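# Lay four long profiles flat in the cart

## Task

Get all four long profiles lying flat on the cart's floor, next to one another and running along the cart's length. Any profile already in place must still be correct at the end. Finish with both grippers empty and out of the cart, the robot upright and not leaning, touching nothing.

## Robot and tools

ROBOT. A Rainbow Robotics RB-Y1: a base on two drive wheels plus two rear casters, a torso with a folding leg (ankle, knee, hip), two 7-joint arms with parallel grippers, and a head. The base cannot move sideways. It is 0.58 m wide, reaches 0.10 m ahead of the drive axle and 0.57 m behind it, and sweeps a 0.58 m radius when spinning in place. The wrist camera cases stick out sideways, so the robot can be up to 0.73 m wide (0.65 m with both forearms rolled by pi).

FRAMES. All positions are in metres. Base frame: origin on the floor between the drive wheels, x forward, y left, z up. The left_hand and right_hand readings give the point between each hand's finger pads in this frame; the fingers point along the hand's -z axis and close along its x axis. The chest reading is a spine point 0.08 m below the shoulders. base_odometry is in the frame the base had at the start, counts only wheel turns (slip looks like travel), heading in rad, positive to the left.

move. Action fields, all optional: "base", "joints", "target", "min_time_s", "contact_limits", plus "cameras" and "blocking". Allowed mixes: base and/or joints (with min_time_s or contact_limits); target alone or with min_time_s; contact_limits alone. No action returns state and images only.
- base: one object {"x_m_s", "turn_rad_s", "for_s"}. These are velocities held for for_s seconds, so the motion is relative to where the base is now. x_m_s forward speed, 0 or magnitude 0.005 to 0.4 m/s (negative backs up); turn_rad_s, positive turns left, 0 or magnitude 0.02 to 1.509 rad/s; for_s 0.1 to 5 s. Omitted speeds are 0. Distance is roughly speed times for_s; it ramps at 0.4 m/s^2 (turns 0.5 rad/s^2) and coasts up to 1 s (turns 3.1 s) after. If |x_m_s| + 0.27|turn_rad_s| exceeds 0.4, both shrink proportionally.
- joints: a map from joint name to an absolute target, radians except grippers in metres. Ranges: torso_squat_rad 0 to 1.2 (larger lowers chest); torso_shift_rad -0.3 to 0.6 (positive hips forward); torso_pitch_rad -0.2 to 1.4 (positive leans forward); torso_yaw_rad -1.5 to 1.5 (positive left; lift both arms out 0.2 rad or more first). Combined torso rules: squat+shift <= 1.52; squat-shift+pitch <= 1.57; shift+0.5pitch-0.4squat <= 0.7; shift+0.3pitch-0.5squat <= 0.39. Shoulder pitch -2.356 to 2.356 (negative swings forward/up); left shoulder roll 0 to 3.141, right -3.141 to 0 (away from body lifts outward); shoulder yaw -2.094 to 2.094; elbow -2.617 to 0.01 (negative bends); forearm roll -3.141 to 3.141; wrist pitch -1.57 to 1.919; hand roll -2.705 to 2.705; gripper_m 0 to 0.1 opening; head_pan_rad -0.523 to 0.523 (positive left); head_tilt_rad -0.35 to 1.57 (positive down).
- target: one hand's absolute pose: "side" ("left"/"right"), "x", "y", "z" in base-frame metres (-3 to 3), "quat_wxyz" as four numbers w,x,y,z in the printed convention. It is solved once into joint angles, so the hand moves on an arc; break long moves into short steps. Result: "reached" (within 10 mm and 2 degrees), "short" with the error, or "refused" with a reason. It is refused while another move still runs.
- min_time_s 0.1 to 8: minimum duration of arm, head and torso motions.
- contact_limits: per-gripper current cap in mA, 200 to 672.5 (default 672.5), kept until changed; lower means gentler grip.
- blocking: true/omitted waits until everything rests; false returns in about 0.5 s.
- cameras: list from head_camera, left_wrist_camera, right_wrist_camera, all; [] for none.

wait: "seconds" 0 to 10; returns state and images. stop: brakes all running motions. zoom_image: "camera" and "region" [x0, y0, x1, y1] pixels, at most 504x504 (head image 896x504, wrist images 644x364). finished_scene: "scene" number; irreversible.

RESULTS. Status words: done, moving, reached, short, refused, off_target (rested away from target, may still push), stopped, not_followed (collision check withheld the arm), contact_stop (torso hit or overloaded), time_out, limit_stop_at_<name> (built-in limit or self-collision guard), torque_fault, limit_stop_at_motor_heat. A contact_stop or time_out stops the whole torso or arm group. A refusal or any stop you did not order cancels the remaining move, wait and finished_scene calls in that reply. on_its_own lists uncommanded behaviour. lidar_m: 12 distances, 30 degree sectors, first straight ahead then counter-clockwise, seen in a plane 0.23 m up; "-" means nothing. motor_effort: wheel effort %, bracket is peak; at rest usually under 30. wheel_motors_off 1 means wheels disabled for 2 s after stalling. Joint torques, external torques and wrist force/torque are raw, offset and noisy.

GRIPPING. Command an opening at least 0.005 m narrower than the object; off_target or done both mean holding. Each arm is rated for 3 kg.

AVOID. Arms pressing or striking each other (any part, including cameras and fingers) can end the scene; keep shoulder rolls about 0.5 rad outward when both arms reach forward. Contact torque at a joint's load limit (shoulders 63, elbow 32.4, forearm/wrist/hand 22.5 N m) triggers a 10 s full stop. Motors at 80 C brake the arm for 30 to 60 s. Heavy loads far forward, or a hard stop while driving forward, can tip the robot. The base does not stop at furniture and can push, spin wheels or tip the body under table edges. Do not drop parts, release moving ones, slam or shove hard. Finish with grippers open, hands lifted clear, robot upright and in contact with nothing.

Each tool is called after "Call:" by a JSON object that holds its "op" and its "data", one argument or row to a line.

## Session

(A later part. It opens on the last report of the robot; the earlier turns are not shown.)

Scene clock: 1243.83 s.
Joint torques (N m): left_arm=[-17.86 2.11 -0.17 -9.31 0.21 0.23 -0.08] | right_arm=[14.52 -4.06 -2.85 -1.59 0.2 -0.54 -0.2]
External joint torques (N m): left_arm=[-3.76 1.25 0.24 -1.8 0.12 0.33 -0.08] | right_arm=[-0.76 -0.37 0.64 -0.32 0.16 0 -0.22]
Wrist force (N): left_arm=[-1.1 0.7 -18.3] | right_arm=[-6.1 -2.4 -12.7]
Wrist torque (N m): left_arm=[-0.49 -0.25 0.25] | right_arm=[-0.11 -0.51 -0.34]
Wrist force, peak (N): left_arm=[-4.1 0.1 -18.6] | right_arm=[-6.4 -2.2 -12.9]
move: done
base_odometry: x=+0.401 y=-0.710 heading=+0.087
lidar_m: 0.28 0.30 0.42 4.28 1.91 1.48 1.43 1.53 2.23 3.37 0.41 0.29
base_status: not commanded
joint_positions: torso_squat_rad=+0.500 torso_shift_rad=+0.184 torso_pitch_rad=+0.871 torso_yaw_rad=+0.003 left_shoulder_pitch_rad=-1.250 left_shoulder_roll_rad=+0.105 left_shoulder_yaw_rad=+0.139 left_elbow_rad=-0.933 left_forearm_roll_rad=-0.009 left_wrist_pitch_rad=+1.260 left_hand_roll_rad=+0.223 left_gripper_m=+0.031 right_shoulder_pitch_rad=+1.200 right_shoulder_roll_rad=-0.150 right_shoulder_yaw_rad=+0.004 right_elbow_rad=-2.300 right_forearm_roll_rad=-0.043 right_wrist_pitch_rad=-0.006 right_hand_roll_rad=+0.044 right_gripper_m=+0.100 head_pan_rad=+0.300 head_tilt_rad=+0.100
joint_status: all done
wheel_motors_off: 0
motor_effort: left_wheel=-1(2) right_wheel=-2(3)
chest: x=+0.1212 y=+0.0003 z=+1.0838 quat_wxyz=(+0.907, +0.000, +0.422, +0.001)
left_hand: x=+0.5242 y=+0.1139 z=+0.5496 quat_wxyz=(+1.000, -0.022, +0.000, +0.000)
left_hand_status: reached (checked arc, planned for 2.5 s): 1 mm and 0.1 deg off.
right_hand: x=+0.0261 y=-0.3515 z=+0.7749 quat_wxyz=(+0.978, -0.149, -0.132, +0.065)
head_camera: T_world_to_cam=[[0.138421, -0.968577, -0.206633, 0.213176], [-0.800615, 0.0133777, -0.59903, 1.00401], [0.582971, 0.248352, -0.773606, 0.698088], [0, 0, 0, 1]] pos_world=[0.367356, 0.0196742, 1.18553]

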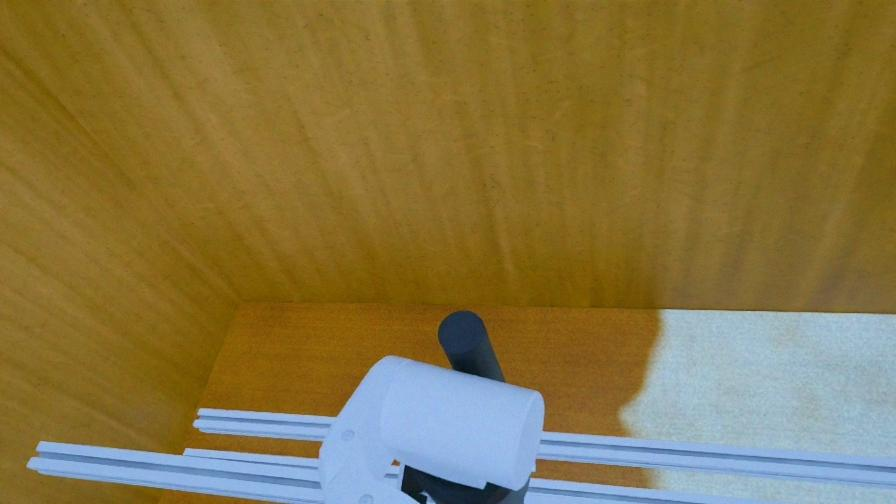

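Call:
{"op": "move", "data": {
  "target": {"side": "left", "x": 0.445, "y": 0.1138, "z": 0.52, "quat_wxyz": [0.9997, -0.0225, 0, 0]},
  "min_time_s": 1.5,
  "cameras": []
}}

Call:
{"op": "move", "data": {
  "joints": {"head_pan_rad": 0.4, "head_tilt_rad": 0.6},
  "cameras": ["head_camera", "left_wrist_camera"]
}}

Scene clock: 1250.17 s.
Joint torques (N m): left_arm=[-11.83 -2.53 -1.72 -9.98 -0.56 -0.03 0.8] | right_arm=[14.44 -3.65 -2.82 -1.81 0.23 -0.53 -0.25]
External joint torques (N m): left_arm=[-2.26 -1.23 -0.85 -2.62 -0.64 0.07 0.8] | right_arm=[-0.84 0.04 0.67 -0.54 0.19 0.01 -0.26]
Wrist force (N): left_arm=[-1.4 0.6 -18.1] | right_arm=[-6.2 -2.4 -12.8]
Wrist torque (N m): left_arm=[-0.39 -0.23 0.26] | right_arm=[-0.11 -0.53 -0.34]
Wrist force, peak (N): left_arm=[-1.7 1.3 -18.6] | right_arm=[-6.3 -2.2 -12.8]
move: done
base_odometry: x=+0.401 y=-0.710 heading=+0.087
lidar_m: 0.28 0.30 0.42 4.28 1.90 1.49 1.43 1.53 2.23 3.37 0.40 0.30
base_status: not commanded
joint_positions: torso_squat_rad=+0.500 torso_shift_rad=+0.184 torso_pitch_rad=+0.871 torso_yaw_rad=+0.003 left_shoulder_pitch_rad=-0.964 left_shoulder_roll_rad=+0.029 left_shoulder_yaw_rad=+0.078 left_elbow_rad=-1.182 left_forearm_roll_rad=-0.060 left_wrist_pitch_rad=+1.227 left_hand_roll_rad=+0.231 left_gripper_m=+0.031 right_shoulder_pitch_rad=+1.200 right_shoulder_roll_rad=-0.150 right_shoulder_yaw_rad=+0.004 right_elbow_rad=-2.300 right_forearm_roll_rad=-0.043 right_wrist_pitch_rad=-0.006 right_hand_roll_rad=+0.044 right_gripper_m=+0.100 head_pan_rad=+0.300 head_tilt_rad=+0.100
joint_status: all done
wheel_motors_off: 0
motor_effort: left_wheel=-1(2) right_wheel=+2(3)
chest: x=+0.1212 y=+0.0003 z=+1.0838 quat_wxyz=(+0.907, +0.000, +0.422, +0.001)
left_hand: x=+0.4445 y=+0.1142 z=+0.5197 quat_wxyz=(+1.000, -0.022, +0.001, +0.000)
left_hand_status: reached (checked arc, planned for 1.5 s): 1 mm and 0.1 deg off.
right_hand: x=+0.0261 y=-0.3515 z=+0.7749 quat_wxyz=(+0.978, -0.149, -0.132, +0.065)

Scene clock: 1251.17 s.
Joint torques (N m): left_arm=[-11.26 -2.63 -2.13 -9.71 -0.45 -0.12 0.49] | right_arm=[14.06 -3.83 -3.38 -1.9 0.21 -0.65 -0.12]
External joint torques (N m): left_arm=[-1.69 -1.33 -1.26 -2.35 -0.54 -0.02 0.49] | right_arm=[-1.22 -0.14 0.12 -0.63 0.17 -0.11 -0.13]
Wrist force (N): left_arm=[-0.9 0.6 -18.2] | right_arm=[-6.4 -2.0 -12.7]
Wrist torque (N m): left_arm=[-0.34 -0.16 0.25] | right_arm=[-0.15 -0.54 -0.34]
Wrist force, peak (N): left_arm=[-1.1 0.9 -18.3] | right_arm=[-6.3 -2.1 -13.0]
move: done
base_odometry: x=+0.401 y=-0.710 heading=+0.087
lidar_m: 0.28 0.30 0.42 4.27 1.90 1.48 1.44 1.53 2.24 3.36 0.41 0.30
base_status: not commanded
joint_positions: torso_squat_rad=+0.500 torso_shift_rad=+0.184 torso_pitch_rad=+0.871 torso_yaw_rad=+0.003 left_shoulder_pitch_rad=-0.964 left_shoulder_roll_rad=+0.029 left_shoulder_yaw_rad=+0.078 left_elbow_rad=-1.182 left_forearm_roll_rad=-0.060 left_wrist_pitch_rad=+1.227 left_hand_roll_rad=+0.231 left_gripper_m=+0.031 right_shoulder_pitch_rad=+1.200 right_shoulder_roll_rad=-0.150 right_shoulder_yaw_rad=+0.004 right_elbow_rad=-2.300 right_forearm_roll_rad=-0.043 right_wrist_pitch_rad=-0.006 right_hand_roll_rad=+0.044 right_gripper_m=+0.100 head_pan_rad=+0.400 head_tilt_rad=+0.600
joint_status: all done
wheel_motors_off: 0
motor_effort: left_wheel=-1(2) right_wheel=+0(2)
chest: x=+0.1212 y=+0.0003 z=+1.0838 quat_wxyz=(+0.907, +0.000, +0.422, +0.001)
left_hand: x=+0.4445 y=+0.1142 z=+0.5197 quat_wxyz=(+1.000, -0.022, +0.001, +0.000)
right_hand: x=+0.0261 y=-0.3515 z=+0.7749 quat_wxyz=(+0.978, -0.149, -0.132, +0.065)
head_camera: T_world_to_cam=[[0.217684, -0.941778, -0.256255, 0.249711], [-0.969112, -0.177381, -0.17134, 0.541165], [0.115909, 0.285638, -0.951302, 1.04525], [0, 0, 0, 1]] pos_world=[0.348938, 0.0326014, 1.15106]
left_wrist_camera: T_world_to_cam=[[0.999229, 0.0225621, 0.0321284, -0.464062], [0.00281553, -0.857443, 0.514571, -0.138793], [0.0391581, -0.514083, -0.856846, 0.565407], [0, 0, 0, 1]] pos_world=[0.441955, 0.18213, 0.570795]

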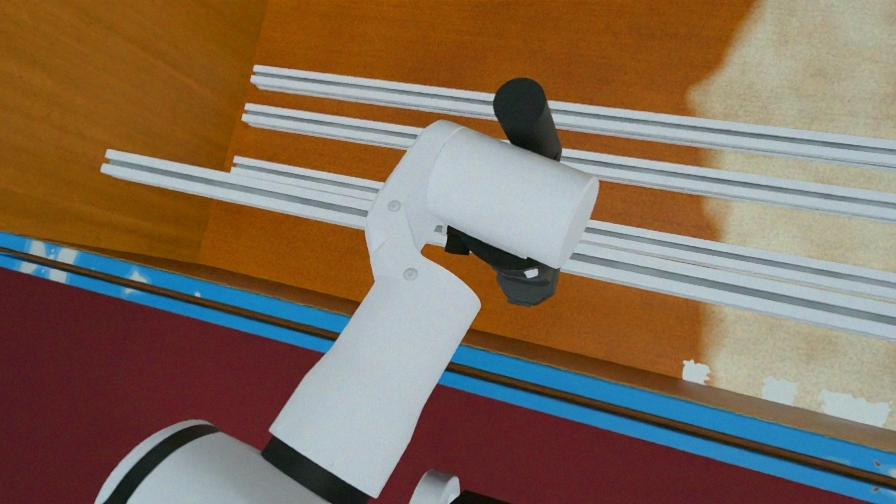

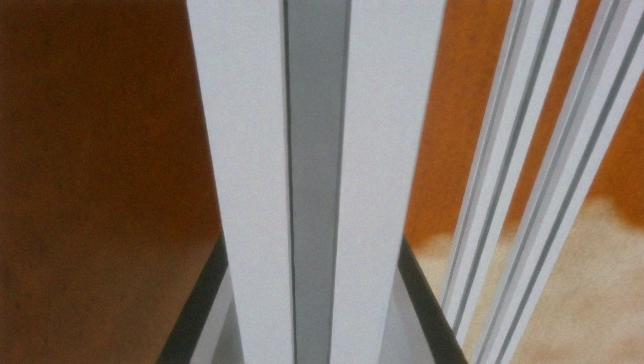

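Call:
{"op": "move", "data": {
  "target": {"side": "left", "x": 0.44, "y": 0.1138, "z": 0.475, "quat_wxyz": [0.9997, -0.0225, 0, 0]},
  "min_time_s": 1.2,
  "cameras": []
}}

Call:
{"op": "move", "data": {
  "joints": {"torso_squat_rad": 0.7, "torso_pitch_rad": 0.87, "torso_shift_rad": 0.225},
  "min_time_s": 1.5,
  "cameras": ["head_camera", "left_wrist_camera"]
}}

Scene clock: 1263.37 s.
Joint torques (N m): left_arm=[-13.08 -0.13 -0.53 -7.76 0.18 -0.05 0.39] | right_arm=[13.99 -3.76 -3.48 -1.77 0.12 -0.58 -0.19]
External joint torques (N m): left_arm=[-2.98 0.81 0.06 -1.44 0.1 0.06 0.39] | right_arm=[-1.29 -0.07 0.02 -0.5 0.08 -0.04 -0.2]
Wrist force (N): left_arm=[-1.6 1.2 -17.7] | right_arm=[-6.3 -1.9 -12.6]
Wrist torque (N m): left_arm=[-0.41 -0.29 0.23] | right_arm=[-0.18 -0.55 -0.35]
Wrist force, peak (N): left_arm=[-2.2 0.5 -18.4] | right_arm=[-6.4 -2.1 -12.9]
move: done
base_odometry: x=+0.401 y=-0.710 heading=+0.087
lidar_m: 0.28 0.30 0.43 4.28 1.90 1.49 1.44 1.53 2.23 3.36 0.41 0.30
base_status: not commanded
joint_positions: torso_squat_rad=+0.500 torso_shift_rad=+0.184 torso_pitch_rad=+0.871 torso_yaw_rad=+0.003 left_shoulder_pitch_rad=-1.064 left_shoulder_roll_rad=+0.052 left_shoulder_yaw_rad=+0.093 left_elbow_rad=-0.854 left_forearm_roll_rad=-0.048 left_wrist_pitch_rad=+0.995 left_hand_roll_rad=+0.250 left_gripper_m=+0.031 right_shoulder_pitch_rad=+1.200 right_shoulder_roll_rad=-0.150 right_shoulder_yaw_rad=+0.004 right_elbow_rad=-2.300 right_forearm_roll_rad=-0.043 right_wrist_pitch_rad=-0.006 right_hand_roll_rad=+0.044 right_gripper_m=+0.100 head_pan_rad=+0.400 head_tilt_rad=+0.600
joint_status: all done
wheel_motors_off: 0
motor_effort: left_wheel=-1(1) right_wheel=-1(3)
chest: x=+0.1212 y=+0.0003 z=+1.0838 quat_wxyz=(+0.907, +0.000, +0.422, +0.001)
left_hand: x=+0.4391 y=+0.1140 z=+0.4754 quat_wxyz=(+1.000, -0.023, -0.001, +0.000)
left_hand_status: reached (checked arc, planned for 1.2 s): 1 mm and 0.1 deg off.
right_hand: x=+0.0261 y=-0.3515 z=+0.7749 quat_wxyz=(+0.978, -0.149, -0.132, +0.065)

Scene clock: 1265.20 s.
Joint torques (N m): left_arm=[-13.8 0.02 0.08 -8.15 0.37 0.32 0.53] | right_arm=[14.16 -3.77 -3.03 -1.73 0.32 -0.68 -0.24]
External joint torques (N m): left_arm=[-3.69 0.96 0.67 -1.83 0.29 0.43 0.53] | right_arm=[-1.12 -0.08 0.46 -0.46 0.28 -0.14 -0.25]
Wrist force (N): left_arm=[-1.0 0.5 -17.4] | right_arm=[-6.6 -2.3 -12.7]
Wrist torque (N m): left_arm=[-0.40 -0.23 0.18] | right_arm=[-0.13 -0.57 -0.31]
Wrist force, peak (N): left_arm=[-1.4 0.7 -18.4] | right_arm=[-6.8 -2.3 -12.9]
move: done
base_odometry: x=+0.401 y=-0.710 heading=+0.087
lidar_m: 0.28 0.29 0.42 4.28 1.90 1.48 1.44 1.53 2.24 3.36 0.41 0.30
base_status: not commanded
joint_positions: torso_squat_rad=+0.700 torso_shift_rad=+0.225 torso_pitch_rad=+0.870 torso_yaw_rad=+0.003 left_shoulder_pitch_rad=-1.064 left_shoulder_roll_rad=+0.052 left_shoulder_yaw_rad=+0.093 left_elbow_rad=-0.854 left_forearm_roll_rad=-0.048 left_wrist_pitch_rad=+0.995 left_hand_roll_rad=+0.250 left_gripper_m=+0.031 right_shoulder_pitch_rad=+1.200 right_shoulder_roll_rad=-0.150 right_shoulder_yaw_rad=+0.004 right_elbow_rad=-2.300 right_forearm_roll_rad=-0.043 right_wrist_pitch_rad=-0.006 right_hand_roll_rad=+0.044 right_gripper_m=+0.100 head_pan_rad=+0.400 head_tilt_rad=+0.600
joint_status: all done
wheel_motors_off: 0
motor_effort: left_wheel=-1(2) right_wheel=-1(5)
chest: x=+0.1281 y=+0.0003 z=+1.0018 quat_wxyz=(+0.907, +0.000, +0.422, +0.001)
left_hand: x=+0.4462 y=+0.1140 z=+0.3935 quat_wxyz=(+1.000, -0.023, -0.001, +0.000)
right_hand: x=+0.0331 y=-0.3515 z=+0.6929 quat_wxyz=(+0.978, -0.149, -0.132, +0.065)
head_camera: T_world_to_cam=[[0.217775, -0.941773, -0.256198, 0.227105], [-0.969068, -0.177419, -0.171549, 0.534125], [0.116106, 0.285632, -0.95128, 0.966432], [0, 0, 0, 1]] pos_world=[0.355937, 0.0326013, 1.06916]
left_wrist_camera: T_world_to_cam=[[0.999153, 0.0222951, 0.0345889, -0.462513], [0.00128219, -0.85698, 0.515348, -0.0737749], [0.0411318, -0.514867, -0.856283, 0.456123], [0, 0, 0, 1]] pos_world=[0.443454, 0.181931, 0.444587]

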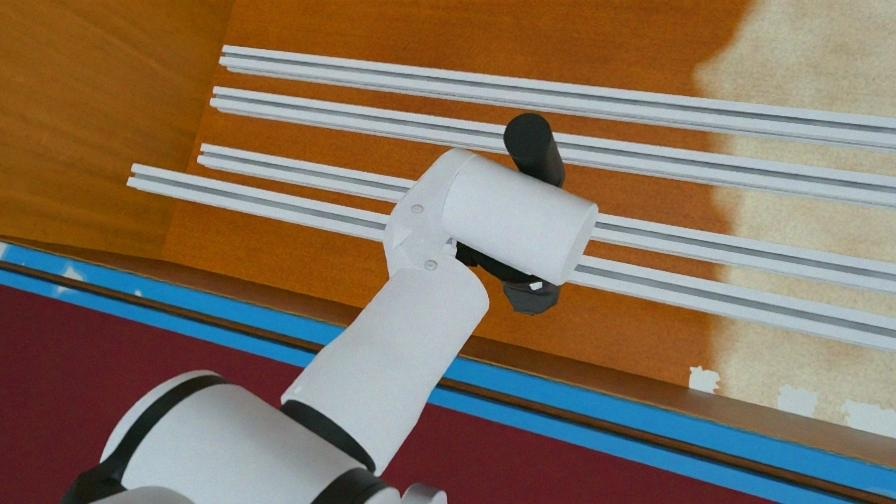

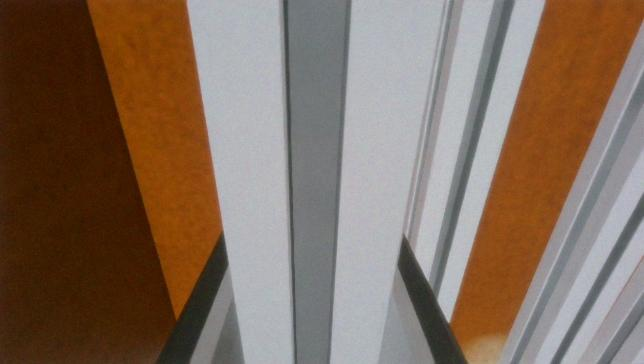

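Call:
{"op": "move", "data": {
  "target": {"side": "left", "x": 0.443, "y": 0.1138, "z": 0.352, "quat_wxyz": [0.9997, -0.0225, 0, 0]},
  "min_time_s": 1.2,
  "cameras": ["head_camera", "left_wrist_camera"]
}}

Call:
{"op": "move", "data": {
  "joints": {"head_pan_rad": 0.45, "head_tilt_rad": 0.3},
  "cameras": ["head_camera"]
}}

Call:
{"op": "move", "data": {
  "joints": {"head_pan_rad": -0.35, "head_tilt_rad": 0.3},
  "cameras": ["head_camera"]
}}

Call:
{"op": "zoom_image", "data": {
  "camera": "head_camera",
  "region": [450, 260, 710, 504]
}}

Scene clock: 1272.97 s.
Joint torques (N m): left_arm=[-14.14 0.24 0.64 -5.34 0.15 -0.2 0.5] | right_arm=[13.87 -4.22 -2.6 -1.88 0.28 -0.6 -0.31]
External joint torques (N m): left_arm=[-2.99 0.38 0.82 -1.29 0.1 0.03 0.5] | right_arm=[-1.41 -0.53 0.9 -0.61 0.24 -0.06 -0.32]
Wrist force (N): left_arm=[-1.9 1.1 -17.9] | right_arm=[-6.7 -2.3 -12.8]
Wrist torque (N m): left_arm=[-0.44 -0.19 0.14] | right_arm=[-0.11 -0.59 -0.31]
Wrist force, peak (N): left_arm=[-2.3 1.0 -18.7] | right_arm=[-6.8 -2.5 -12.9]
move: short
base_odometry: x=+0.401 y=-0.710 heading=+0.087
lidar_m: 0.28 0.30 0.43 4.28 1.90 1.48 1.44 1.54 2.24 3.37 0.42 0.30
base_status: not commanded
joint_positions: torso_squat_rad=+0.700 torso_shift_rad=+0.225 torso_pitch_rad=+0.870 torso_yaw_rad=+0.003 left_shoulder_pitch_rad=-1.279 left_shoulder_roll_rad=+0.089 left_shoulder_yaw_rad=+0.118 left_elbow_rad=-0.267 left_forearm_roll_rad=-0.028 left_wrist_pitch_rad=+0.551 left_hand_roll_rad=+0.277 left_gripper_m=+0.031 right_shoulder_pitch_rad=+1.200 right_shoulder_roll_rad=-0.150 right_shoulder_yaw_rad=+0.004 right_elbow_rad=-2.300 right_forearm_roll_rad=-0.043 right_wrist_pitch_rad=-0.006 right_hand_roll_rad=+0.044 right_gripper_m=+0.100 head_pan_rad=+0.400 head_tilt_rad=+0.600
joint_status: all done
wheel_motors_off: 0
motor_effort: left_wheel=-1(1) right_wheel=+0(3)
chest: x=+0.1281 y=+0.0003 z=+1.0018 quat_wxyz=(+0.907, +0.000, +0.422, +0.001)
left_hand: x=+0.4418 y=+0.1141 z=+0.3531 quat_wxyz=(+0.999, -0.032, -0.033, +0.001)
left_hand_status: short (checked arc, as near as the solve gets, planned for 1.2 s): 2 mm and 4.0 deg off. The place is met; only the turn is off.
right_hand: x=+0.0331 y=-0.3515 z=+0.6929 quat_wxyz=(+0.978, -0.149, -0.132, +0.065)
head_camera: T_world_to_cam=[[0.21775, -0.941778, -0.256202, 0.227119], [-0.969074, -0.177395, -0.171543, 0.534119], [0.116106, 0.285632, -0.95128, 0.966432], [0, 0, 0, 1]] pos_world=[0.355937, 0.0326013, 1.06916]
left_wrist_camera: T_world_to_cam=[[0.994759, 0.0263869, 0.0987817, -0.478024], [-0.0302377, -0.846988, 0.530752, -0.0454746], [0.0976718, -0.530957, -0.841751, 0.393514], [0, 0, 0, 1]] pos_world=[0.435708, 0.183036, 0.402596]

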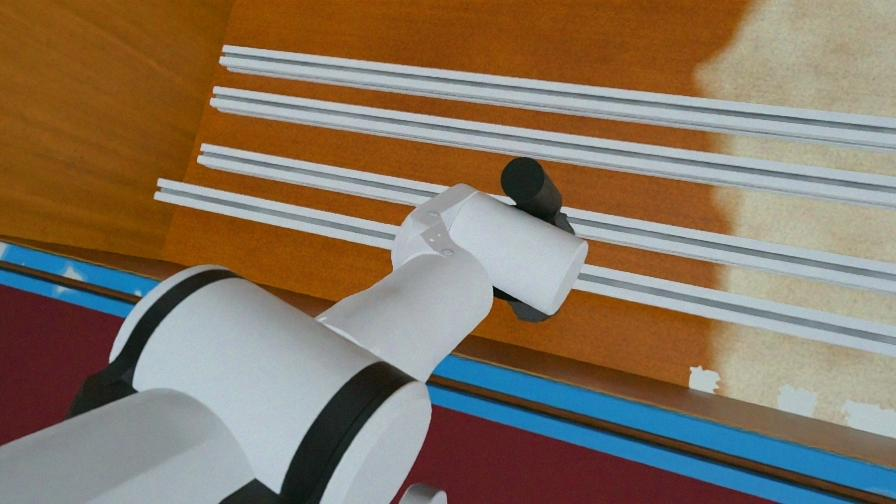

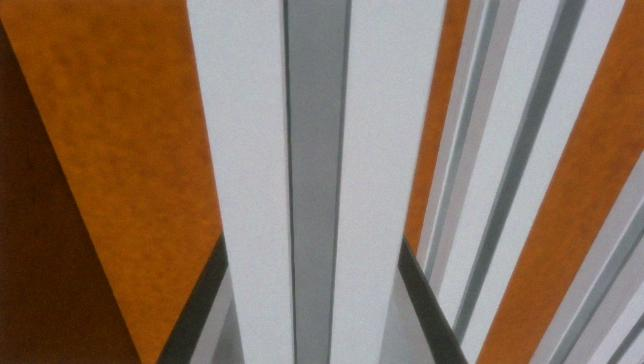

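Scene clock: 1273.83 s.
Joint torques (N m): left_arm=[-14.12 0.01 0.48 -5.16 -0.03 0.03 0.49] | right_arm=[14.15 -3.94 -2.58 -1.81 0.13 -0.71 -0.22]
External joint torques (N m): left_arm=[-2.97 0.14 0.66 -1.11 -0.07 0.26 0.5] | right_arm=[-1.12 -0.25 0.91 -0.54 0.09 -0.17 -0.23]
Wrist force (N): left_arm=[-2.0 0.7 -18.2] | right_arm=[-6.8 -2.4 -12.7]
Wrist torque (N m): left_arm=[-0.35 -0.22 0.15] | right_arm=[-0.10 -0.59 -0.31]
Wrist force, peak (N): left_arm=[-2.0 1.0 -18.2] | right_arm=[-6.7 -2.4 -12.9]
move: done
base_odometry: x=+0.401 y=-0.710 heading=+0.087
lidar_m: 0.29 0.30 0.41 4.29 1.90 1.48 1.44 1.53 2.24 3.37 0.40 0.30
base_status: not commanded
joint_positions: torso_squat_rad=+0.700 torso_shift_rad=+0.225 torso_pitch_rad=+0.870 torso_yaw_rad=+0.003 left_shoulder_pitch_rad=-1.279 left_shoulder_roll_rad=+0.089 left_shoulder_yaw_rad=+0.118 left_elbow_rad=-0.267 left_forearm_roll_rad=-0.028 left_wrist_pitch_rad=+0.551 left_hand_roll_rad=+0.277 left_gripper_m=+0.031 right_shoulder_pitch_rad=+1.200 right_shoulder_roll_rad=-0.150 right_shoulder_yaw_rad=+0.004 right_elbow_rad=-2.300 right_forearm_roll_rad=-0.043 right_wrist_pitch_rad=-0.006 right_hand_roll_rad=+0.044 right_gripper_m=+0.100 head_pan_rad=+0.450 head_tilt_rad=+0.300
joint_status: all done
wheel_motors_off: 0
motor_effort: left_wheel=+0(1) right_wheel=-1(3)
chest: x=+0.1281 y=+0.0003 z=+1.0018 quat_wxyz=(+0.907, +0.000, +0.422, +0.001)
left_hand: x=+0.4418 y=+0.1141 z=+0.3531 quat_wxyz=(+0.999, -0.032, -0.033, +0.001)
right_hand: x=+0.0331 y=-0.3515 z=+0.6929 quat_wxyz=(+0.978, -0.149, -0.132, +0.065)
head_camera: T_world_to_cam=[[0.235759, -0.922719, -0.304969, 0.27608], [-0.892775, -0.0816802, -0.443036, 0.813935], [0.383888, 0.376719, -0.843038, 0.766816], [0, 0, 0, 1]] pos_world=[0.367201, 0.0323525, 1.09125]

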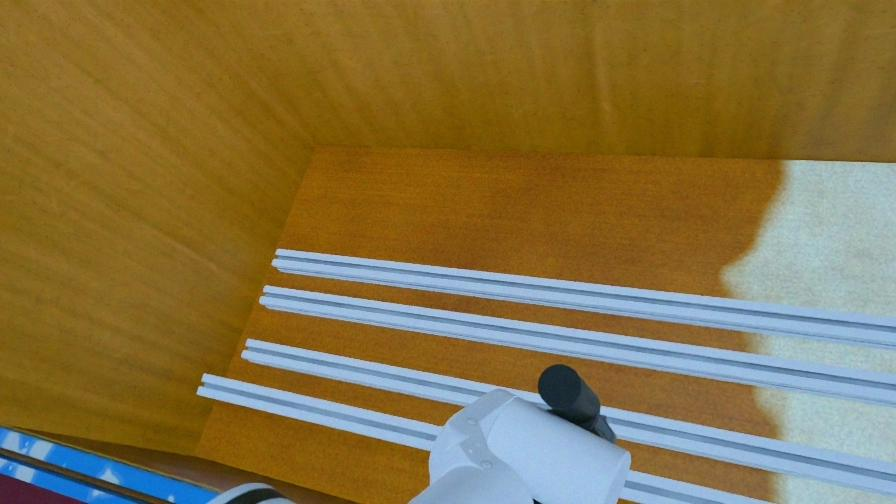

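Scene clock: 1275.03 s.
Joint torques (N m): left_arm=[-13.39 -0.42 0.77 -5.02 -0.02 -0.25 0.39] | right_arm=[14.68 -3.67 -2.94 -1.98 0.46 -0.61 -0.23]
External joint torques (N m): left_arm=[-2.24 -0.28 0.95 -0.97 -0.06 -0.02 0.4] | right_arm=[-0.59 0.02 0.55 -0.71 0.42 -0.07 -0.25]
Wrist force (N): left_arm=[-1.6 1.0 -17.8] | right_arm=[-6.5 -2.3 -12.6]
Wrist torque (N m): left_arm=[-0.28 -0.20 0.19] | right_arm=[-0.12 -0.56 -0.32]
Wrist force, peak (N): left_arm=[-2.0 1.0 -18.3] | right_arm=[-6.9 -2.3 -12.8]
move: done
base_odometry: x=+0.401 y=-0.710 heading=+0.087
lidar_m: 0.28 0.30 0.42 4.28 1.91 1.48 1.44 1.52 2.23 3.38 0.42 0.30
base_status: not commanded
joint_positions: torso_squat_rad=+0.700 torso_shift_rad=+0.225 torso_pitch_rad=+0.870 torso_yaw_rad=+0.003 left_shoulder_pitch_rad=-1.279 left_shoulder_roll_rad=+0.089 left_shoulder_yaw_rad=+0.118 left_elbow_rad=-0.267 left_forearm_roll_rad=-0.028 left_wrist_pitch_rad=+0.551 left_hand_roll_rad=+0.277 left_gripper_m=+0.031 right_shoulder_pitch_rad=+1.200 right_shoulder_roll_rad=-0.150 right_shoulder_yaw_rad=+0.004 right_elbow_rad=-2.300 right_forearm_roll_rad=-0.043 right_wrist_pitch_rad=-0.006 right_hand_roll_rad=+0.044 right_gripper_m=+0.100 head_pan_rad=-0.350 head_tilt_rad=+0.300
joint_status: all done
wheel_motors_off: 0
motor_effort: left_wheel=-1(1) right_wheel=+0(3)
chest: x=+0.1281 y=+0.0003 z=+1.0018 quat_wxyz=(+0.907, +0.000, +0.422, +0.001)
left_hand: x=+0.4418 y=+0.1141 z=+0.3531 quat_wxyz=(+0.999, -0.032, -0.033, +0.001)
right_hand: x=+0.0331 y=-0.3515 z=+0.6929 quat_wxyz=(+0.978, -0.149, -0.132, +0.065)
head_camera: T_world_to_cam=[[-0.266064, -0.919195, 0.290327, -0.238907], [-0.884055, 0.11262, -0.453611, 0.823082], [0.384261, -0.377355, -0.842584, 0.766494], [0, 0, 0, 1]] pos_world=[0.369552, -0.0230577, 1.08856]

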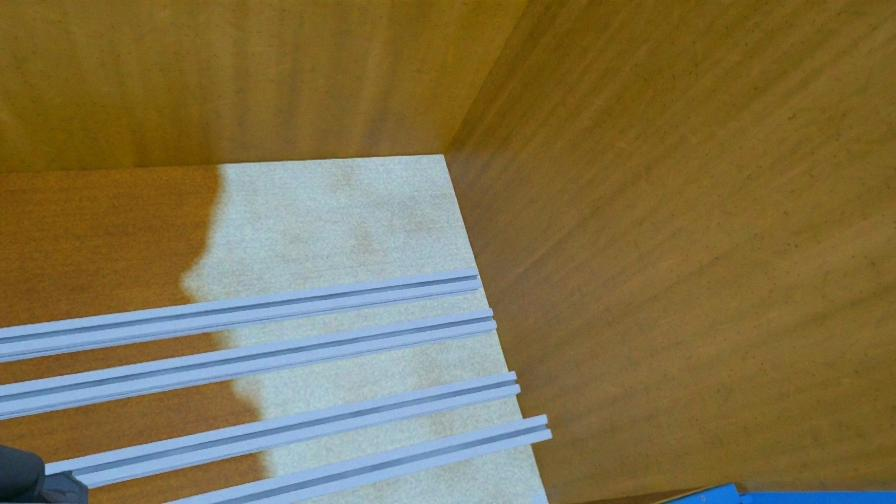

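Scaled by 1.938 (camera's finer frame: 1280x720).

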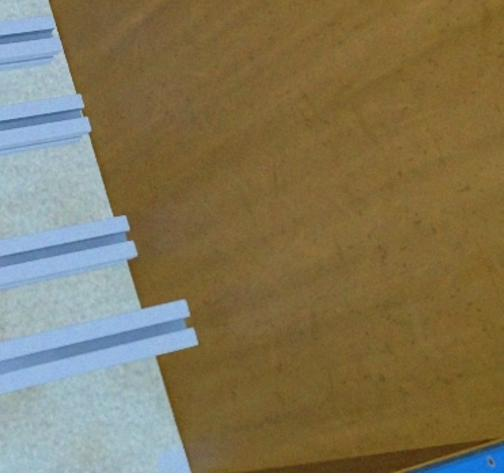

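Call:
{"op": "move", "data": {
  "joints": {"torso_squat_rad": 0.76, "torso_pitch_rad": 0.87, "torso_shift_rad": 0.238},
  "min_time_s": 1,
  "cameras": []
}}

Call:
{"op": "move", "data": {
  "target": {"side": "left", "x": 0.443, "y": 0.111, "z": 0.343, "quat_wxyz": [0.9997, -0.0225, 0, 0]},
  "min_time_s": 1,
  "cameras": []
}}

Call:
{"op": "move", "data": {
  "joints": {"torso_squat_rad": 0.82, "torso_pitch_rad": 0.87, "torso_shift_rad": 0.252},
  "min_time_s": 1.2,
  "cameras": ["left_wrist_camera", "head_camera"]
}}

Scene clock: 1288.63 s.
Joint torques (N m): left_arm=[-12.91 0.47 0.99 -5.14 0.2 -0.33 0.58] | right_arm=[14.47 -3.19 -2.96 -1.96 0.21 -0.63 -0.1]
External joint torques (N m): left_arm=[-1.77 0.61 1.17 -1.09 0.16 -0.09 0.59] | right_arm=[-0.81 0.5 0.53 -0.69 0.17 -0.09 -0.11]
Wrist force (N): left_arm=[-2.0 1.0 -17.9] | right_arm=[-6.6 -2.1 -12.8]
Wrist torque (N m): left_arm=[-0.37 -0.23 0.23] | right_arm=[-0.16 -0.59 -0.33]
Wrist force, peak (N): left_arm=[-2.0 1.1 -18.6] | right_arm=[-6.8 -2.3 -12.9]
move: done
base_odometry: x=+0.401 y=-0.710 heading=+0.087
lidar_m: 0.28 0.30 0.41 4.29 1.91 1.48 1.43 1.53 2.23 3.36 0.41 0.30
base_status: not commanded
joint_positions: torso_squat_rad=+0.760 torso_shift_rad=+0.238 torso_pitch_rad=+0.870 torso_yaw_rad=+0.003 left_shoulder_pitch_rad=-1.279 left_shoulder_roll_rad=+0.089 left_shoulder_yaw_rad=+0.118 left_elbow_rad=-0.267 left_forearm_roll_rad=-0.028 left_wrist_pitch_rad=+0.551 left_hand_roll_rad=+0.277 left_gripper_m=+0.031 right_shoulder_pitch_rad=+1.200 right_shoulder_roll_rad=-0.150 right_shoulder_yaw_rad=+0.004 right_elbow_rad=-2.300 right_forearm_roll_rad=-0.043 right_wrist_pitch_rad=-0.006 right_hand_roll_rad=+0.044 right_gripper_m=+0.100 head_pan_rad=-0.350 head_tilt_rad=+0.300
joint_status: all done
wheel_motors_off: 0
motor_effort: left_wheel=-1(1) right_wheel=-1(3)
chest: x=+0.1283 y=+0.0003 z=+0.9730 quat_wxyz=(+0.907, +0.000, +0.422, +0.001)
left_hand: x=+0.4420 y=+0.1141 z=+0.3243 quat_wxyz=(+0.999, -0.032, -0.033, +0.001)
right_hand: x=+0.0333 y=-0.3515 z=+0.6641 quat_wxyz=(+0.978, -0.149, -0.132, +0.065)

Scene clock: 1289.97 s.
Joint torques (N m): left_arm=[-13.73 -1.32 -1.68 -7.21 -0.11 0.21 0.16] | right_arm=[14.2 -4.21 -2.85 -1.73 0.26 -0.63 -0.5]
External joint torques (N m): left_arm=[-2.86 -0.68 -1.29 -1.9 -0.18 0.3 0.16] | right_arm=[-1.08 -0.52 0.65 -0.46 0.22 -0.09 -0.51]
Wrist force (N): left_arm=[-0.7 0.7 -18.1] | right_arm=[-6.9 -2.4 -12.7]
Wrist torque (N m): left_arm=[-0.15 -0.21 0.20] | right_arm=[-0.13 -0.62 -0.34]
Wrist force, peak (N): left_arm=[-2.0 1.3 -19.0] | right_arm=[-6.8 -2.5 -12.9]
move: done
base_odometry: x=+0.401 y=-0.710 heading=+0.087
lidar_m: 0.29 0.30 0.42 4.28 1.92 1.47 1.43 1.53 2.24 3.36 0.41 0.30
base_status: not commanded
joint_positions: torso_squat_rad=+0.760 torso_shift_rad=+0.238 torso_pitch_rad=+0.870 torso_yaw_rad=+0.003 left_shoulder_pitch_rad=-1.178 left_shoulder_roll_rad=+0.067 left_shoulder_yaw_rad=+0.103 left_elbow_rad=-0.573 left_forearm_roll_rad=-0.043 left_wrist_pitch_rad=+0.833 left_hand_roll_rad=+0.276 left_gripper_m=+0.031 right_shoulder_pitch_rad=+1.200 right_shoulder_roll_rad=-0.150 right_shoulder_yaw_rad=+0.004 right_elbow_rad=-2.300 right_forearm_roll_rad=-0.043 right_wrist_pitch_rad=-0.006 right_hand_roll_rad=+0.044 right_gripper_m=+0.100 head_pan_rad=-0.350 head_tilt_rad=+0.300
joint_status: all done
wheel_motors_off: 0
motor_effort: left_wheel=+0(1) right_wheel=+1(2)
chest: x=+0.1283 y=+0.0003 z=+0.9730 quat_wxyz=(+0.907, +0.000, +0.422, +0.001)
left_hand: x=+0.4424 y=+0.1115 z=+0.3430 quat_wxyz=(+1.000, -0.021, +0.003, +0.000)
left_hand_status: reached (checked arc, planned for 1.0 s): 1 mm and 0.4 deg off.
right_hand: x=+0.0333 y=-0.3515 z=+0.6641 quat_wxyz=(+0.978, -0.149, -0.132, +0.065)

Scene clock: 1291.47 s.
Joint torques (N m): left_arm=[-14.16 -0.85 -1.75 -6.85 -0.27 0.22 0.24] | right_arm=[14.66 -4.32 -2.39 -1.68 0.12 -0.76 -0.25]
External joint torques (N m): left_arm=[-3.29 -0.22 -1.36 -1.53 -0.34 0.32 0.24] | right_arm=[-0.62 -0.63 1.11 -0.41 0.08 -0.22 -0.26]
Wrist force (N): left_arm=[-1.0 1.0 -16.7] | right_arm=[-6.8 -2.3 -12.7]
Wrist torque (N m): left_arm=[-0.87 -0.23 0.13] | right_arm=[-0.15 -0.60 -0.32]
Wrist force, peak (N): left_arm=[-0.5 0.5 -18.4] | right_arm=[-6.6 -2.3 -12.9]
move: done
base_odometry: x=+0.401 y=-0.710 heading=+0.087
lidar_m: 0.29 0.29 0.43 4.28 1.90 1.48 1.43 1.54 2.24 3.38 0.41 0.29
base_status: not commanded
joint_positions: torso_squat_rad=+0.820 torso_shift_rad=+0.252 torso_pitch_rad=+0.870 torso_yaw_rad=+0.003 left_shoulder_pitch_rad=-1.178 left_shoulder_roll_rad=+0.067 left_shoulder_yaw_rad=+0.103 left_elbow_rad=-0.573 left_forearm_roll_rad=-0.043 left_wrist_pitch_rad=+0.833 left_hand_roll_rad=+0.276 left_gripper_m=+0.031 right_shoulder_pitch_rad=+1.200 right_shoulder_roll_rad=-0.150 right_shoulder_yaw_rad=+0.004 right_elbow_rad=-2.300 right_forearm_roll_rad=-0.043 right_wrist_pitch_rad=-0.006 right_hand_roll_rad=+0.044 right_gripper_m=+0.100 head_pan_rad=-0.350 head_tilt_rad=+0.300
joint_status: all done
wheel_motors_off: 0
motor_effort: left_wheel=+0(1) right_wheel=+1(2)
chest: x=+0.1277 y=+0.0003 z=+0.9425 quat_wxyz=(+0.907, +0.000, +0.422, +0.001)
left_hand: x=+0.4418 y=+0.1114 z=+0.3125 quat_wxyz=(+1.000, -0.021, +0.003, +0.000)
right_hand: x=+0.0327 y=-0.3515 z=+0.6335 quat_wxyz=(+0.978, -0.149, -0.132, +0.065)
pictures: head_camera, left_wrist_camera
head_camera: T_world_to_cam=[[-0.26608, -0.919202, 0.290291, -0.221781], [-0.884013, 0.112614, -0.453694, 0.795811], [0.384346, -0.37734, -0.842551, 0.716656], [0, 0, 0, 1]] pos_world=[0.369052, -0.0230577, 1.02926]
left_wrist_camera: T_world_to_cam=[[0.99937, 0.0229213, 0.0270842, -0.453242], [0.00578165, -0.858329, 0.513067, -0.0352272], [0.0350073, -0.512587, -0.857921, 0.388568], [0, 0, 0, 1]] pos_world=[0.439558, 0.179327, 0.363711]

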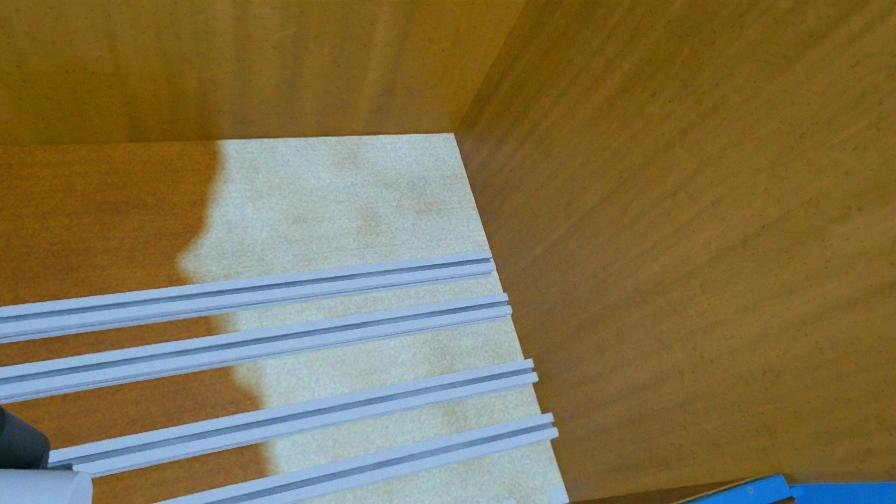

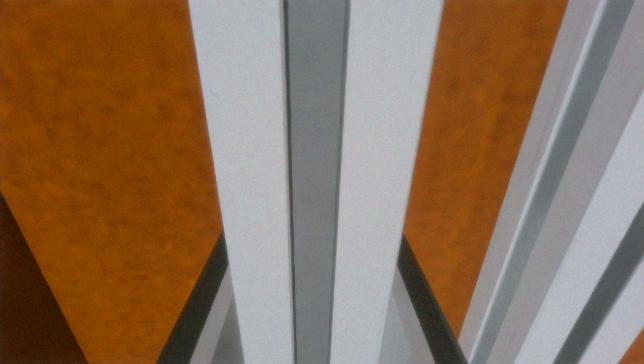

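Call:
{"op": "move", "data": {
  "target": {"side": "left", "x": 0.442, "y": 0.1115, "z": 0.303, "quat_wxyz": [0.9997, -0.0225, 0, 0]},
  "min_time_s": 1,
  "cameras": []
}}

Call:
{"op": "move", "data": {
  "target": {"side": "left", "x": 0.442, "y": 0.1115, "z": 0.3005, "quat_wxyz": [0.9997, -0.0225, 0, 0]},
  "min_time_s": 0.6,
  "cameras": ["left_wrist_camera", "head_camera"]
}}

Scene clock: 1297.07 s.
Joint torques (N m): left_arm=[-13.6 0.37 0.34 -6.16 -0.17 -0.21 0.57] | right_arm=[14.15 -3.97 -2.48 -1.66 0.18 -0.59 -0.29]
External joint torques (N m): left_arm=[-2.38 0.74 0.61 -1.47 -0.23 -0.09 0.58] | right_arm=[-1.12 -0.28 1.02 -0.38 0.14 -0.06 -0.3]
Wrist force (N): left_arm=[-1.2 0.6 -18.0] | right_arm=[-6.8 -2.3 -12.5]
Wrist torque (N m): left_arm=[-0.48 -0.24 0.21] | right_arm=[-0.15 -0.58 -0.33]
Wrist force, peak (N): left_arm=[-2.3 0.7 -18.6] | right_arm=[-6.9 -2.2 -12.8]
move: done
base_odometry: x=+0.401 y=-0.710 heading=+0.087
lidar_m: 0.28 0.29 0.42 4.28 1.90 1.49 1.42 1.54 2.24 3.38 0.41 0.30
base_status: not commanded
joint_positions: torso_squat_rad=+0.820 torso_shift_rad=+0.252 torso_pitch_rad=+0.870 torso_yaw_rad=+0.003 left_shoulder_pitch_rad=-1.242 left_shoulder_roll_rad=+0.078 left_shoulder_yaw_rad=+0.110 left_elbow_rad=-0.412 left_forearm_roll_rad=-0.037 left_wrist_pitch_rad=+0.721 left_hand_roll_rad=+0.281 left_gripper_m=+0.031 right_shoulder_pitch_rad=+1.200 right_shoulder_roll_rad=-0.150 right_shoulder_yaw_rad=+0.004 right_elbow_rad=-2.300 right_forearm_roll_rad=-0.043 right_wrist_pitch_rad=-0.006 right_hand_roll_rad=+0.044 right_gripper_m=+0.100 head_pan_rad=-0.350 head_tilt_rad=+0.300
joint_status: all done
wheel_motors_off: 0
motor_effort: left_wheel=+0(1) right_wheel=+1(3)
chest: x=+0.1277 y=+0.0003 z=+0.9424 quat_wxyz=(+0.907, +0.000, +0.422, +0.001)
left_hand: x=+0.4409 y=+0.1117 z=+0.3036 quat_wxyz=(+1.000, -0.024, -0.003, +0.000)
left_hand_status: reached (checked arc, planned for 1.0 s): 1 mm and 0.4 deg off.
right_hand: x=+0.0327 y=-0.3515 z=+0.6335 quat_wxyz=(+0.978, -0.149, -0.132, +0.065)

Scene clock: 1298.00 s.
Joint torques (N m): left_arm=[-10.69 1.42 0.56 -5.23 -0.18 -4.03 0.42] | right_arm=[14.5 -3.27 -2.77 -1.92 0.35 -0.63 -0.29]
External joint torques (N m): left_arm=[1.02 1.52 0.74 -1.03 -0.24 -3.91 0.42] | right_arm=[-0.77 0.42 0.72 -0.64 0.31 -0.09 -0.3]
Wrist force (N): left_arm=[-13.7 0.7 30.5] | right_arm=[-6.8 -2.2 -12.5]
Wrist torque (N m): left_arm=[-0.07 0.87 0.32] | right_arm=[-0.15 -0.59 -0.32]
Wrist force, peak (N): left_arm=[-15.6 0.6 34.8] | right_arm=[-6.7 -2.2 -12.9]
move: done
base_odometry: x=+0.401 y=-0.710 heading=+0.087
lidar_m: 0.29 0.29 0.42 4.28 1.90 1.47 1.43 1.53 2.24 3.38 0.41 0.29
base_status: not commanded
joint_positions: torso_squat_rad=+0.820 torso_shift_rad=+0.252 torso_pitch_rad=+0.869 torso_yaw_rad=+0.003 left_shoulder_pitch_rad=-1.309 left_shoulder_roll_rad=+0.087 left_shoulder_yaw_rad=+0.117 left_elbow_rad=-0.272 left_forearm_roll_rad=-0.031 left_wrist_pitch_rad=+0.645 left_hand_roll_rad=+0.288 left_gripper_m=+0.031 right_shoulder_pitch_rad=+1.200 right_shoulder_roll_rad=-0.150 right_shoulder_yaw_rad=+0.004 right_elbow_rad=-2.300 right_forearm_roll_rad=-0.043 right_wrist_pitch_rad=-0.006 right_hand_roll_rad=+0.044 right_gripper_m=+0.100 head_pan_rad=-0.350 head_tilt_rad=+0.300
joint_status: all done
wheel_motors_off: 0
motor_effort: left_wheel=-1(2) right_wheel=+0(2)
chest: x=+0.1273 y=+0.0003 z=+0.9427 quat_wxyz=(+0.907, +0.000, +0.421, +0.001)
left_hand: x=+0.4417 y=+0.1115 z=+0.3019 quat_wxyz=(+1.000, -0.024, -0.005, +0.000)
left_hand_status: reached (checked arc, planned for 0.6 s): 1 mm and 0.6 deg off.
right_hand: x=+0.0326 y=-0.3515 z=+0.6336 quat_wxyz=(+0.978, -0.149, -0.133, +0.065)
pictures: head_camera, left_wrist_camera
head_camera: T_world_to_cam=[[-0.266428, -0.919228, 0.289891, -0.221463], [-0.883511, 0.112696, -0.454651, 0.79644], [0.385258, -0.377253, -0.842174, 0.716423], [0, 0, 0, 1]] pos_world=[0.368652, -0.0230576, 1.02965]
left_wrist_camera: T_world_to_cam=[[0.998826, 0.0225101, 0.0429044, -0.457212], [-0.00293684, -0.855766, 0.517354, -0.0274923], [0.0483618, -0.516872, -0.854695, 0.373143], [0, 0, 0, 1]] pos_world=[0.438548, 0.179632, 0.352763]

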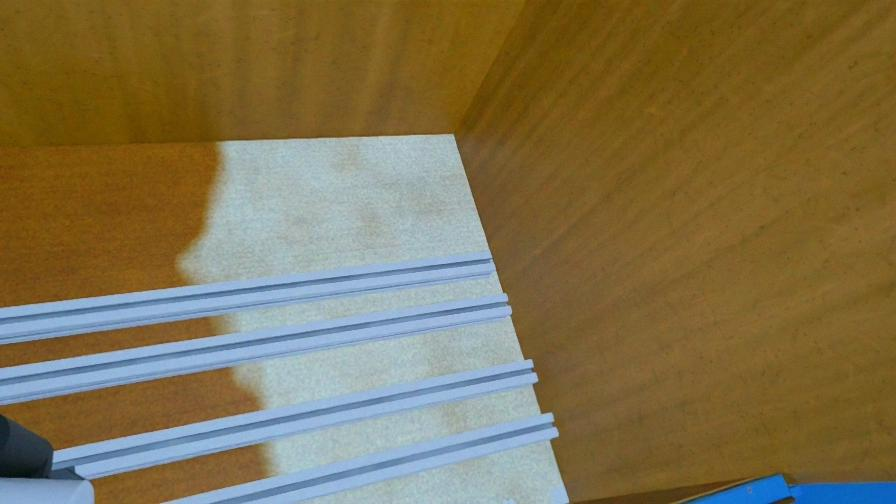

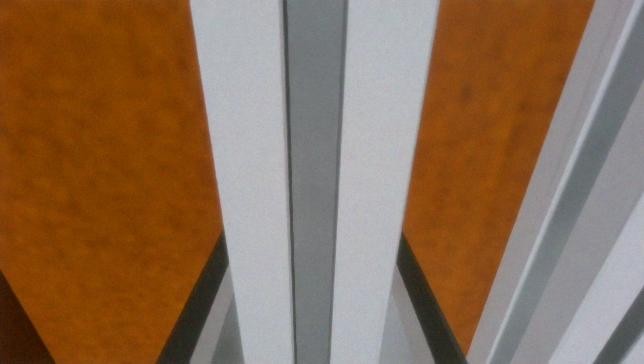

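Grounded. Ease off and release.

Call:
{"op": "move", "data": {
  "target": {"side": "left", "x": 0.442, "y": 0.1115, "z": 0.3035, "quat_wxyz": [0.9997, -0.0225, 0, 0]},
  "min_time_s": 0.8,
  "cameras": []
}}

Call:
{"op": "move", "data": {
  "joints": {"left_gripper_m": 0.052},
  "cameras": ["left_wrist_camera"]
}}

Call:
{"op": "move", "data": {
  "joints": {"torso_squat_rad": 0.7, "torso_pitch_rad": 0.87, "torso_shift_rad": 0.225},
  "min_time_s": 1.5,
  "cameras": ["left_wrist_camera"]
}}

Call:
{"op": "move", "data": {
  "joints": {"torso_squat_rad": 0.45, "torso_pitch_rad": 0.85, "torso_shift_rad": 0.17, "head_pan_rad": 0.0, "head_tilt_rad": 0.2},
  "min_time_s": 1.5,
  "cameras": ["head_camera"]
}}

Scene clock: 1304.70 s.
Joint torques (N m): left_arm=[-14.11 1.02 -0.13 -4.65 0.27 0.58 0.39] | right_arm=[14.39 -3.8 -2.75 -1.74 0.29 -0.69 -0.22]
External joint torques (N m): left_arm=[-2.32 1.11 0.05 -0.44 0.21 0.68 0.39] | right_arm=[-0.89 -0.11 0.74 -0.46 0.25 -0.16 -0.23]
Wrist force (N): left_arm=[0.3 0.2 -14.6] | right_arm=[-6.6 -2.2 -12.6]
Wrist torque (N m): left_arm=[-0.37 -0.30 0.19] | right_arm=[-0.16 -0.59 -0.33]
Wrist force, peak (N): left_arm=[-13.2 0.3 32.1] | right_arm=[-6.7 -2.2 -12.9]
move: done
base_odometry: x=+0.401 y=-0.710 heading=+0.087
lidar_m: 0.28 0.30 0.42 4.28 1.91 1.48 1.44 1.54 2.24 3.37 0.41 0.30
base_status: not commanded
joint_positions: torso_squat_rad=+0.820 torso_shift_rad=+0.252 torso_pitch_rad=+0.870 torso_yaw_rad=+0.003 left_shoulder_pitch_rad=-1.315 left_shoulder_roll_rad=+0.087 left_shoulder_yaw_rad=+0.117 left_elbow_rad=-0.272 left_forearm_roll_rad=-0.030 left_wrist_pitch_rad=+0.660 left_hand_roll_rad=+0.288 left_gripper_m=+0.031 right_shoulder_pitch_rad=+1.200 right_shoulder_roll_rad=-0.150 right_shoulder_yaw_rad=+0.004 right_elbow_rad=-2.300 right_forearm_roll_rad=-0.043 right_wrist_pitch_rad=-0.006 right_hand_roll_rad=+0.044 right_gripper_m=+0.100 head_pan_rad=-0.350 head_tilt_rad=+0.300
joint_status: all done
wheel_motors_off: 0
motor_effort: left_wheel=+0(1) right_wheel=-1(2)
chest: x=+0.1276 y=+0.0003 z=+0.9425 quat_wxyz=(+0.907, +0.000, +0.421, +0.001)
left_hand: x=+0.4414 y=+0.1114 z=+0.3028 quat_wxyz=(+1.000, -0.022, +0.001, +0.000)
left_hand_status: reached (checked arc, planned for 0.8 s): 1 mm and 0.1 deg off.
right_hand: x=+0.0327 y=-0.3515 z=+0.6335 quat_wxyz=(+0.978, -0.149, -0.132, +0.065)

Scene clock: 1305.40 s.
Joint torques (N m): left_arm=[-12.8 0.8 1.18 -4.25 0.29 0.18 0.64] | right_arm=[14.51 -3.5 -2.76 -1.53 0.12 -0.69 -0.11]
External joint torques (N m): left_arm=[-1 0.89 1.36 -0.04 0.24 0.29 0.64] | right_arm=[-0.76 0.19 0.74 -0.25 0.08 -0.15 -0.12]
Wrist force (N): left_arm=[-1.2 0.4 -8.8] | right_arm=[-6.4 -2.3 -12.5]
Wrist torque (N m): left_arm=[-0.30 -0.24 0.21] | right_arm=[-0.14 -0.54 -0.32]
Wrist force, peak (N): left_arm=[-0.5 0.6 -15.7] | right_arm=[-6.8 -2.2 -12.9]
move: done
base_odometry: x=+0.401 y=-0.710 heading=+0.087
lidar_m: 0.28 0.30 0.41 4.28 1.91 1.49 1.44 1.53 2.23 3.37 0.41 0.30
base_status: not commanded
joint_positions: torso_squat_rad=+0.820 torso_shift_rad=+0.252 torso_pitch_rad=+0.870 torso_yaw_rad=+0.003 left_shoulder_pitch_rad=-1.315 left_shoulder_roll_rad=+0.088 left_shoulder_yaw_rad=+0.117 left_elbow_rad=-0.272 left_forearm_roll_rad=-0.030 left_wrist_pitch_rad=+0.660 left_hand_roll_rad=+0.288 left_gripper_m=+0.052 right_shoulder_pitch_rad=+1.200 right_shoulder_roll_rad=-0.150 right_shoulder_yaw_rad=+0.004 right_elbow_rad=-2.300 right_forearm_roll_rad=-0.043 right_wrist_pitch_rad=-0.006 right_hand_roll_rad=+0.044 right_gripper_m=+0.100 head_pan_rad=-0.350 head_tilt_rad=+0.300
joint_status: all done
wheel_motors_off: 0
motor_effort: left_wheel=+0(1) right_wheel=+2(3)
chest: x=+0.1276 y=+0.0003 z=+0.9425 quat_wxyz=(+0.907, +0.000, +0.421, +0.001)
left_hand: x=+0.4415 y=+0.1114 z=+0.3029 quat_wxyz=(+1.000, -0.022, +0.001, +0.000)
right_hand: x=+0.0327 y=-0.3515 z=+0.6335 quat_wxyz=(+0.978, -0.149, -0.132, +0.065)
left_wrist_camera: T_world_to_cam=[[0.999247, 0.0218551, 0.0320733, -0.453999], [0.00222052, -0.857224, 0.51494, -0.0295334], [0.0387481, -0.51448, -0.856626, 0.37849], [0, 0, 0, 1]] pos_world=[0.439057, 0.179331, 0.353994]

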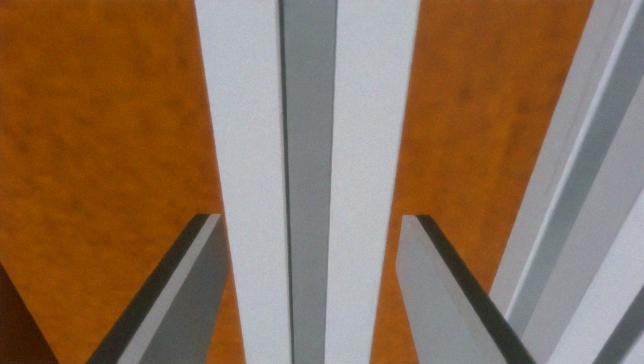

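Scene clock: 1307.20 s.
Joint torques (N m): left_arm=[-12.1 1.91 0.28 -4.36 0.4 -0.06 0.74] | right_arm=[13.93 -3.74 -2.81 -1.67 0.17 -0.65 -0.24]
External joint torques (N m): left_arm=[-0.3 2 0.46 -0.15 0.34 0.04 0.74] | right_arm=[-1.34 -0.05 0.69 -0.39 0.13 -0.12 -0.25]
Wrist force (N): left_arm=[-1.2 0.7 -8.5] | right_arm=[-6.6 -2.3 -12.6]
Wrist torque (N m): left_arm=[-0.33 -0.24 0.19] | right_arm=[-0.09 -0.58 -0.31]
Wrist force, peak (N): left_arm=[-1.4 0.4 -9.1] | right_arm=[-6.9 -2.3 -12.9]
move: done
base_odometry: x=+0.401 y=-0.710 heading=+0.087
lidar_m: 0.28 0.30 0.43 4.27 1.89 1.47 1.43 1.54 2.24 3.37 0.41 0.30
base_status: not commanded
joint_positions: torso_squat_rad=+0.700 torso_shift_rad=+0.225 torso_pitch_rad=+0.870 torso_yaw_rad=+0.003 left_shoulder_pitch_rad=-1.315 left_shoulder_roll_rad=+0.088 left_shoulder_yaw_rad=+0.117 left_elbow_rad=-0.272 left_forearm_roll_rad=-0.030 left_wrist_pitch_rad=+0.660 left_hand_roll_rad=+0.288 left_gripper_m=+0.052 right_shoulder_pitch_rad=+1.200 right_shoulder_roll_rad=-0.150 right_shoulder_yaw_rad=+0.004 right_elbow_rad=-2.300 right_forearm_roll_rad=-0.043 right_wrist_pitch_rad=-0.006 right_hand_roll_rad=+0.044 right_gripper_m=+0.100 head_pan_rad=-0.350 head_tilt_rad=+0.300
joint_status: all done
wheel_motors_off: 0
motor_effort: left_wheel=-1(1) right_wheel=+4(4)
chest: x=+0.1280 y=+0.0003 z=+1.0018 quat_wxyz=(+0.907, +0.000, +0.422, +0.001)
left_hand: x=+0.4419 y=+0.1113 z=+0.3622 quat_wxyz=(+1.000, -0.022, +0.001, +0.000)
right_hand: x=+0.0331 y=-0.3515 z=+0.6928 quat_wxyz=(+0.978, -0.149, -0.132, +0.065)
left_wrist_camera: T_world_to_cam=[[0.999254, 0.0218449, 0.0318484, -0.45611], [0.00232759, -0.857222, 0.514941, -0.0601182], [0.03855, -0.514483, -0.856634, 0.429368], [0, 0, 0, 1]] pos_world=[0.439357, 0.179331, 0.413295]

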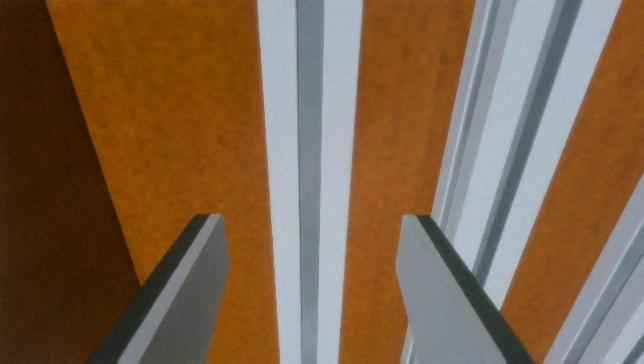

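Scene clock: 1309.03 s.
Joint torques (N m): left_arm=[-13.07 0.69 0.72 -4.73 0.17 0.21 0.32] | right_arm=[14.21 -3.61 -2.89 -1.79 0.43 -0.79 -0.23]
External joint torques (N m): left_arm=[-0.83 0.58 0.89 -0.34 0.12 0.35 0.32] | right_arm=[-1 0.11 0.62 -0.31 0.39 -0.21 -0.24]
Wrist force (N): left_arm=[-1.5 0.6 -8.6] | right_arm=[-6.7 -2.4 -12.6]
Wrist torque (N m): left_arm=[-0.32 -0.26 0.20] | right_arm=[-0.11 -0.56 -0.34]
Wrist force, peak (N): left_arm=[-1.6 0.1 -8.8] | right_arm=[-6.6 -2.2 -12.9]
move: done
base_odometry: x=+0.401 y=-0.710 heading=+0.086
lidar_m: 0.28 0.29 0.42 4.28 1.91 1.47 1.43 1.54 2.24 3.37 0.41 0.30
base_status: not commanded
joint_positions: torso_squat_rad=+0.450 torso_shift_rad=+0.170 torso_pitch_rad=+0.850 torso_yaw_rad=+0.003 left_shoulder_pitch_rad=-1.315 left_shoulder_roll_rad=+0.088 left_shoulder_yaw_rad=+0.117 left_elbow_rad=-0.272 left_forearm_roll_rad=-0.030 left_wrist_pitch_rad=+0.660 left_hand_roll_rad=+0.288 left_gripper_m=+0.052 right_shoulder_pitch_rad=+1.200 right_shoulder_roll_rad=-0.150 right_shoulder_yaw_rad=+0.004 right_elbow_rad=-2.300 right_forearm_roll_rad=-0.043 right_wrist_pitch_rad=-0.006 right_hand_roll_rad=+0.044 right_gripper_m=+0.100 head_pan_rad=+0.000 head_tilt_rad=+0.200
joint_status: all done
wheel_motors_off: 0
motor_effort: left_wheel=+0(1) right_wheel=+0(3)
chest: x=+0.1112 y=+0.0003 z=+1.1059 quat_wxyz=(+0.911, +0.000, +0.412, +0.001)
left_hand: x=+0.4378 y=+0.1114 z=+0.4727 quat_wxyz=(+1.000, -0.022, -0.009, +0.000)
right_hand: x=+0.0224 y=-0.3515 z=+0.7951 quat_wxyz=(+0.976, -0.150, -0.142, +0.063)
head_camera: T_world_to_cam=[[-0.0510751, -0.998384, 0.0249244, -0.0102998], [-0.841762, 0.0296057, -0.539037, 0.947437], [0.537428, -0.0485118, -0.841913, 0.821205], [0, 0, 0, 1]] pos_world=[0.355652, 0.00150545, 1.20234]

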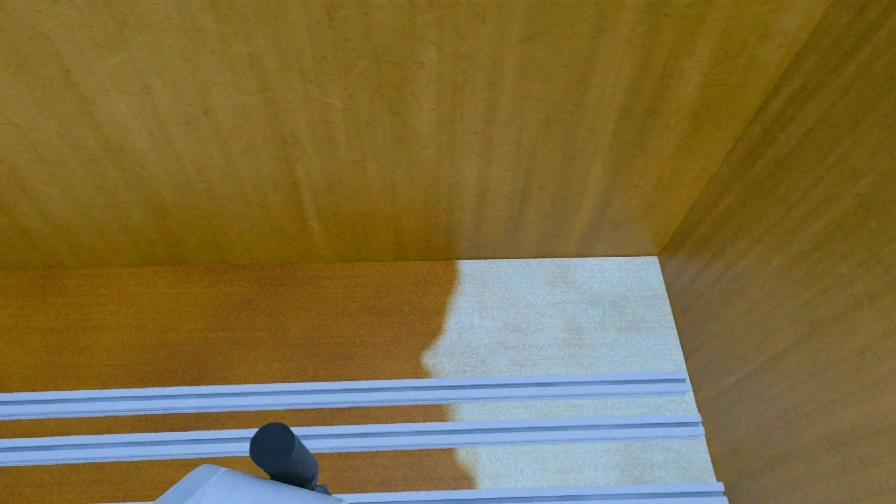

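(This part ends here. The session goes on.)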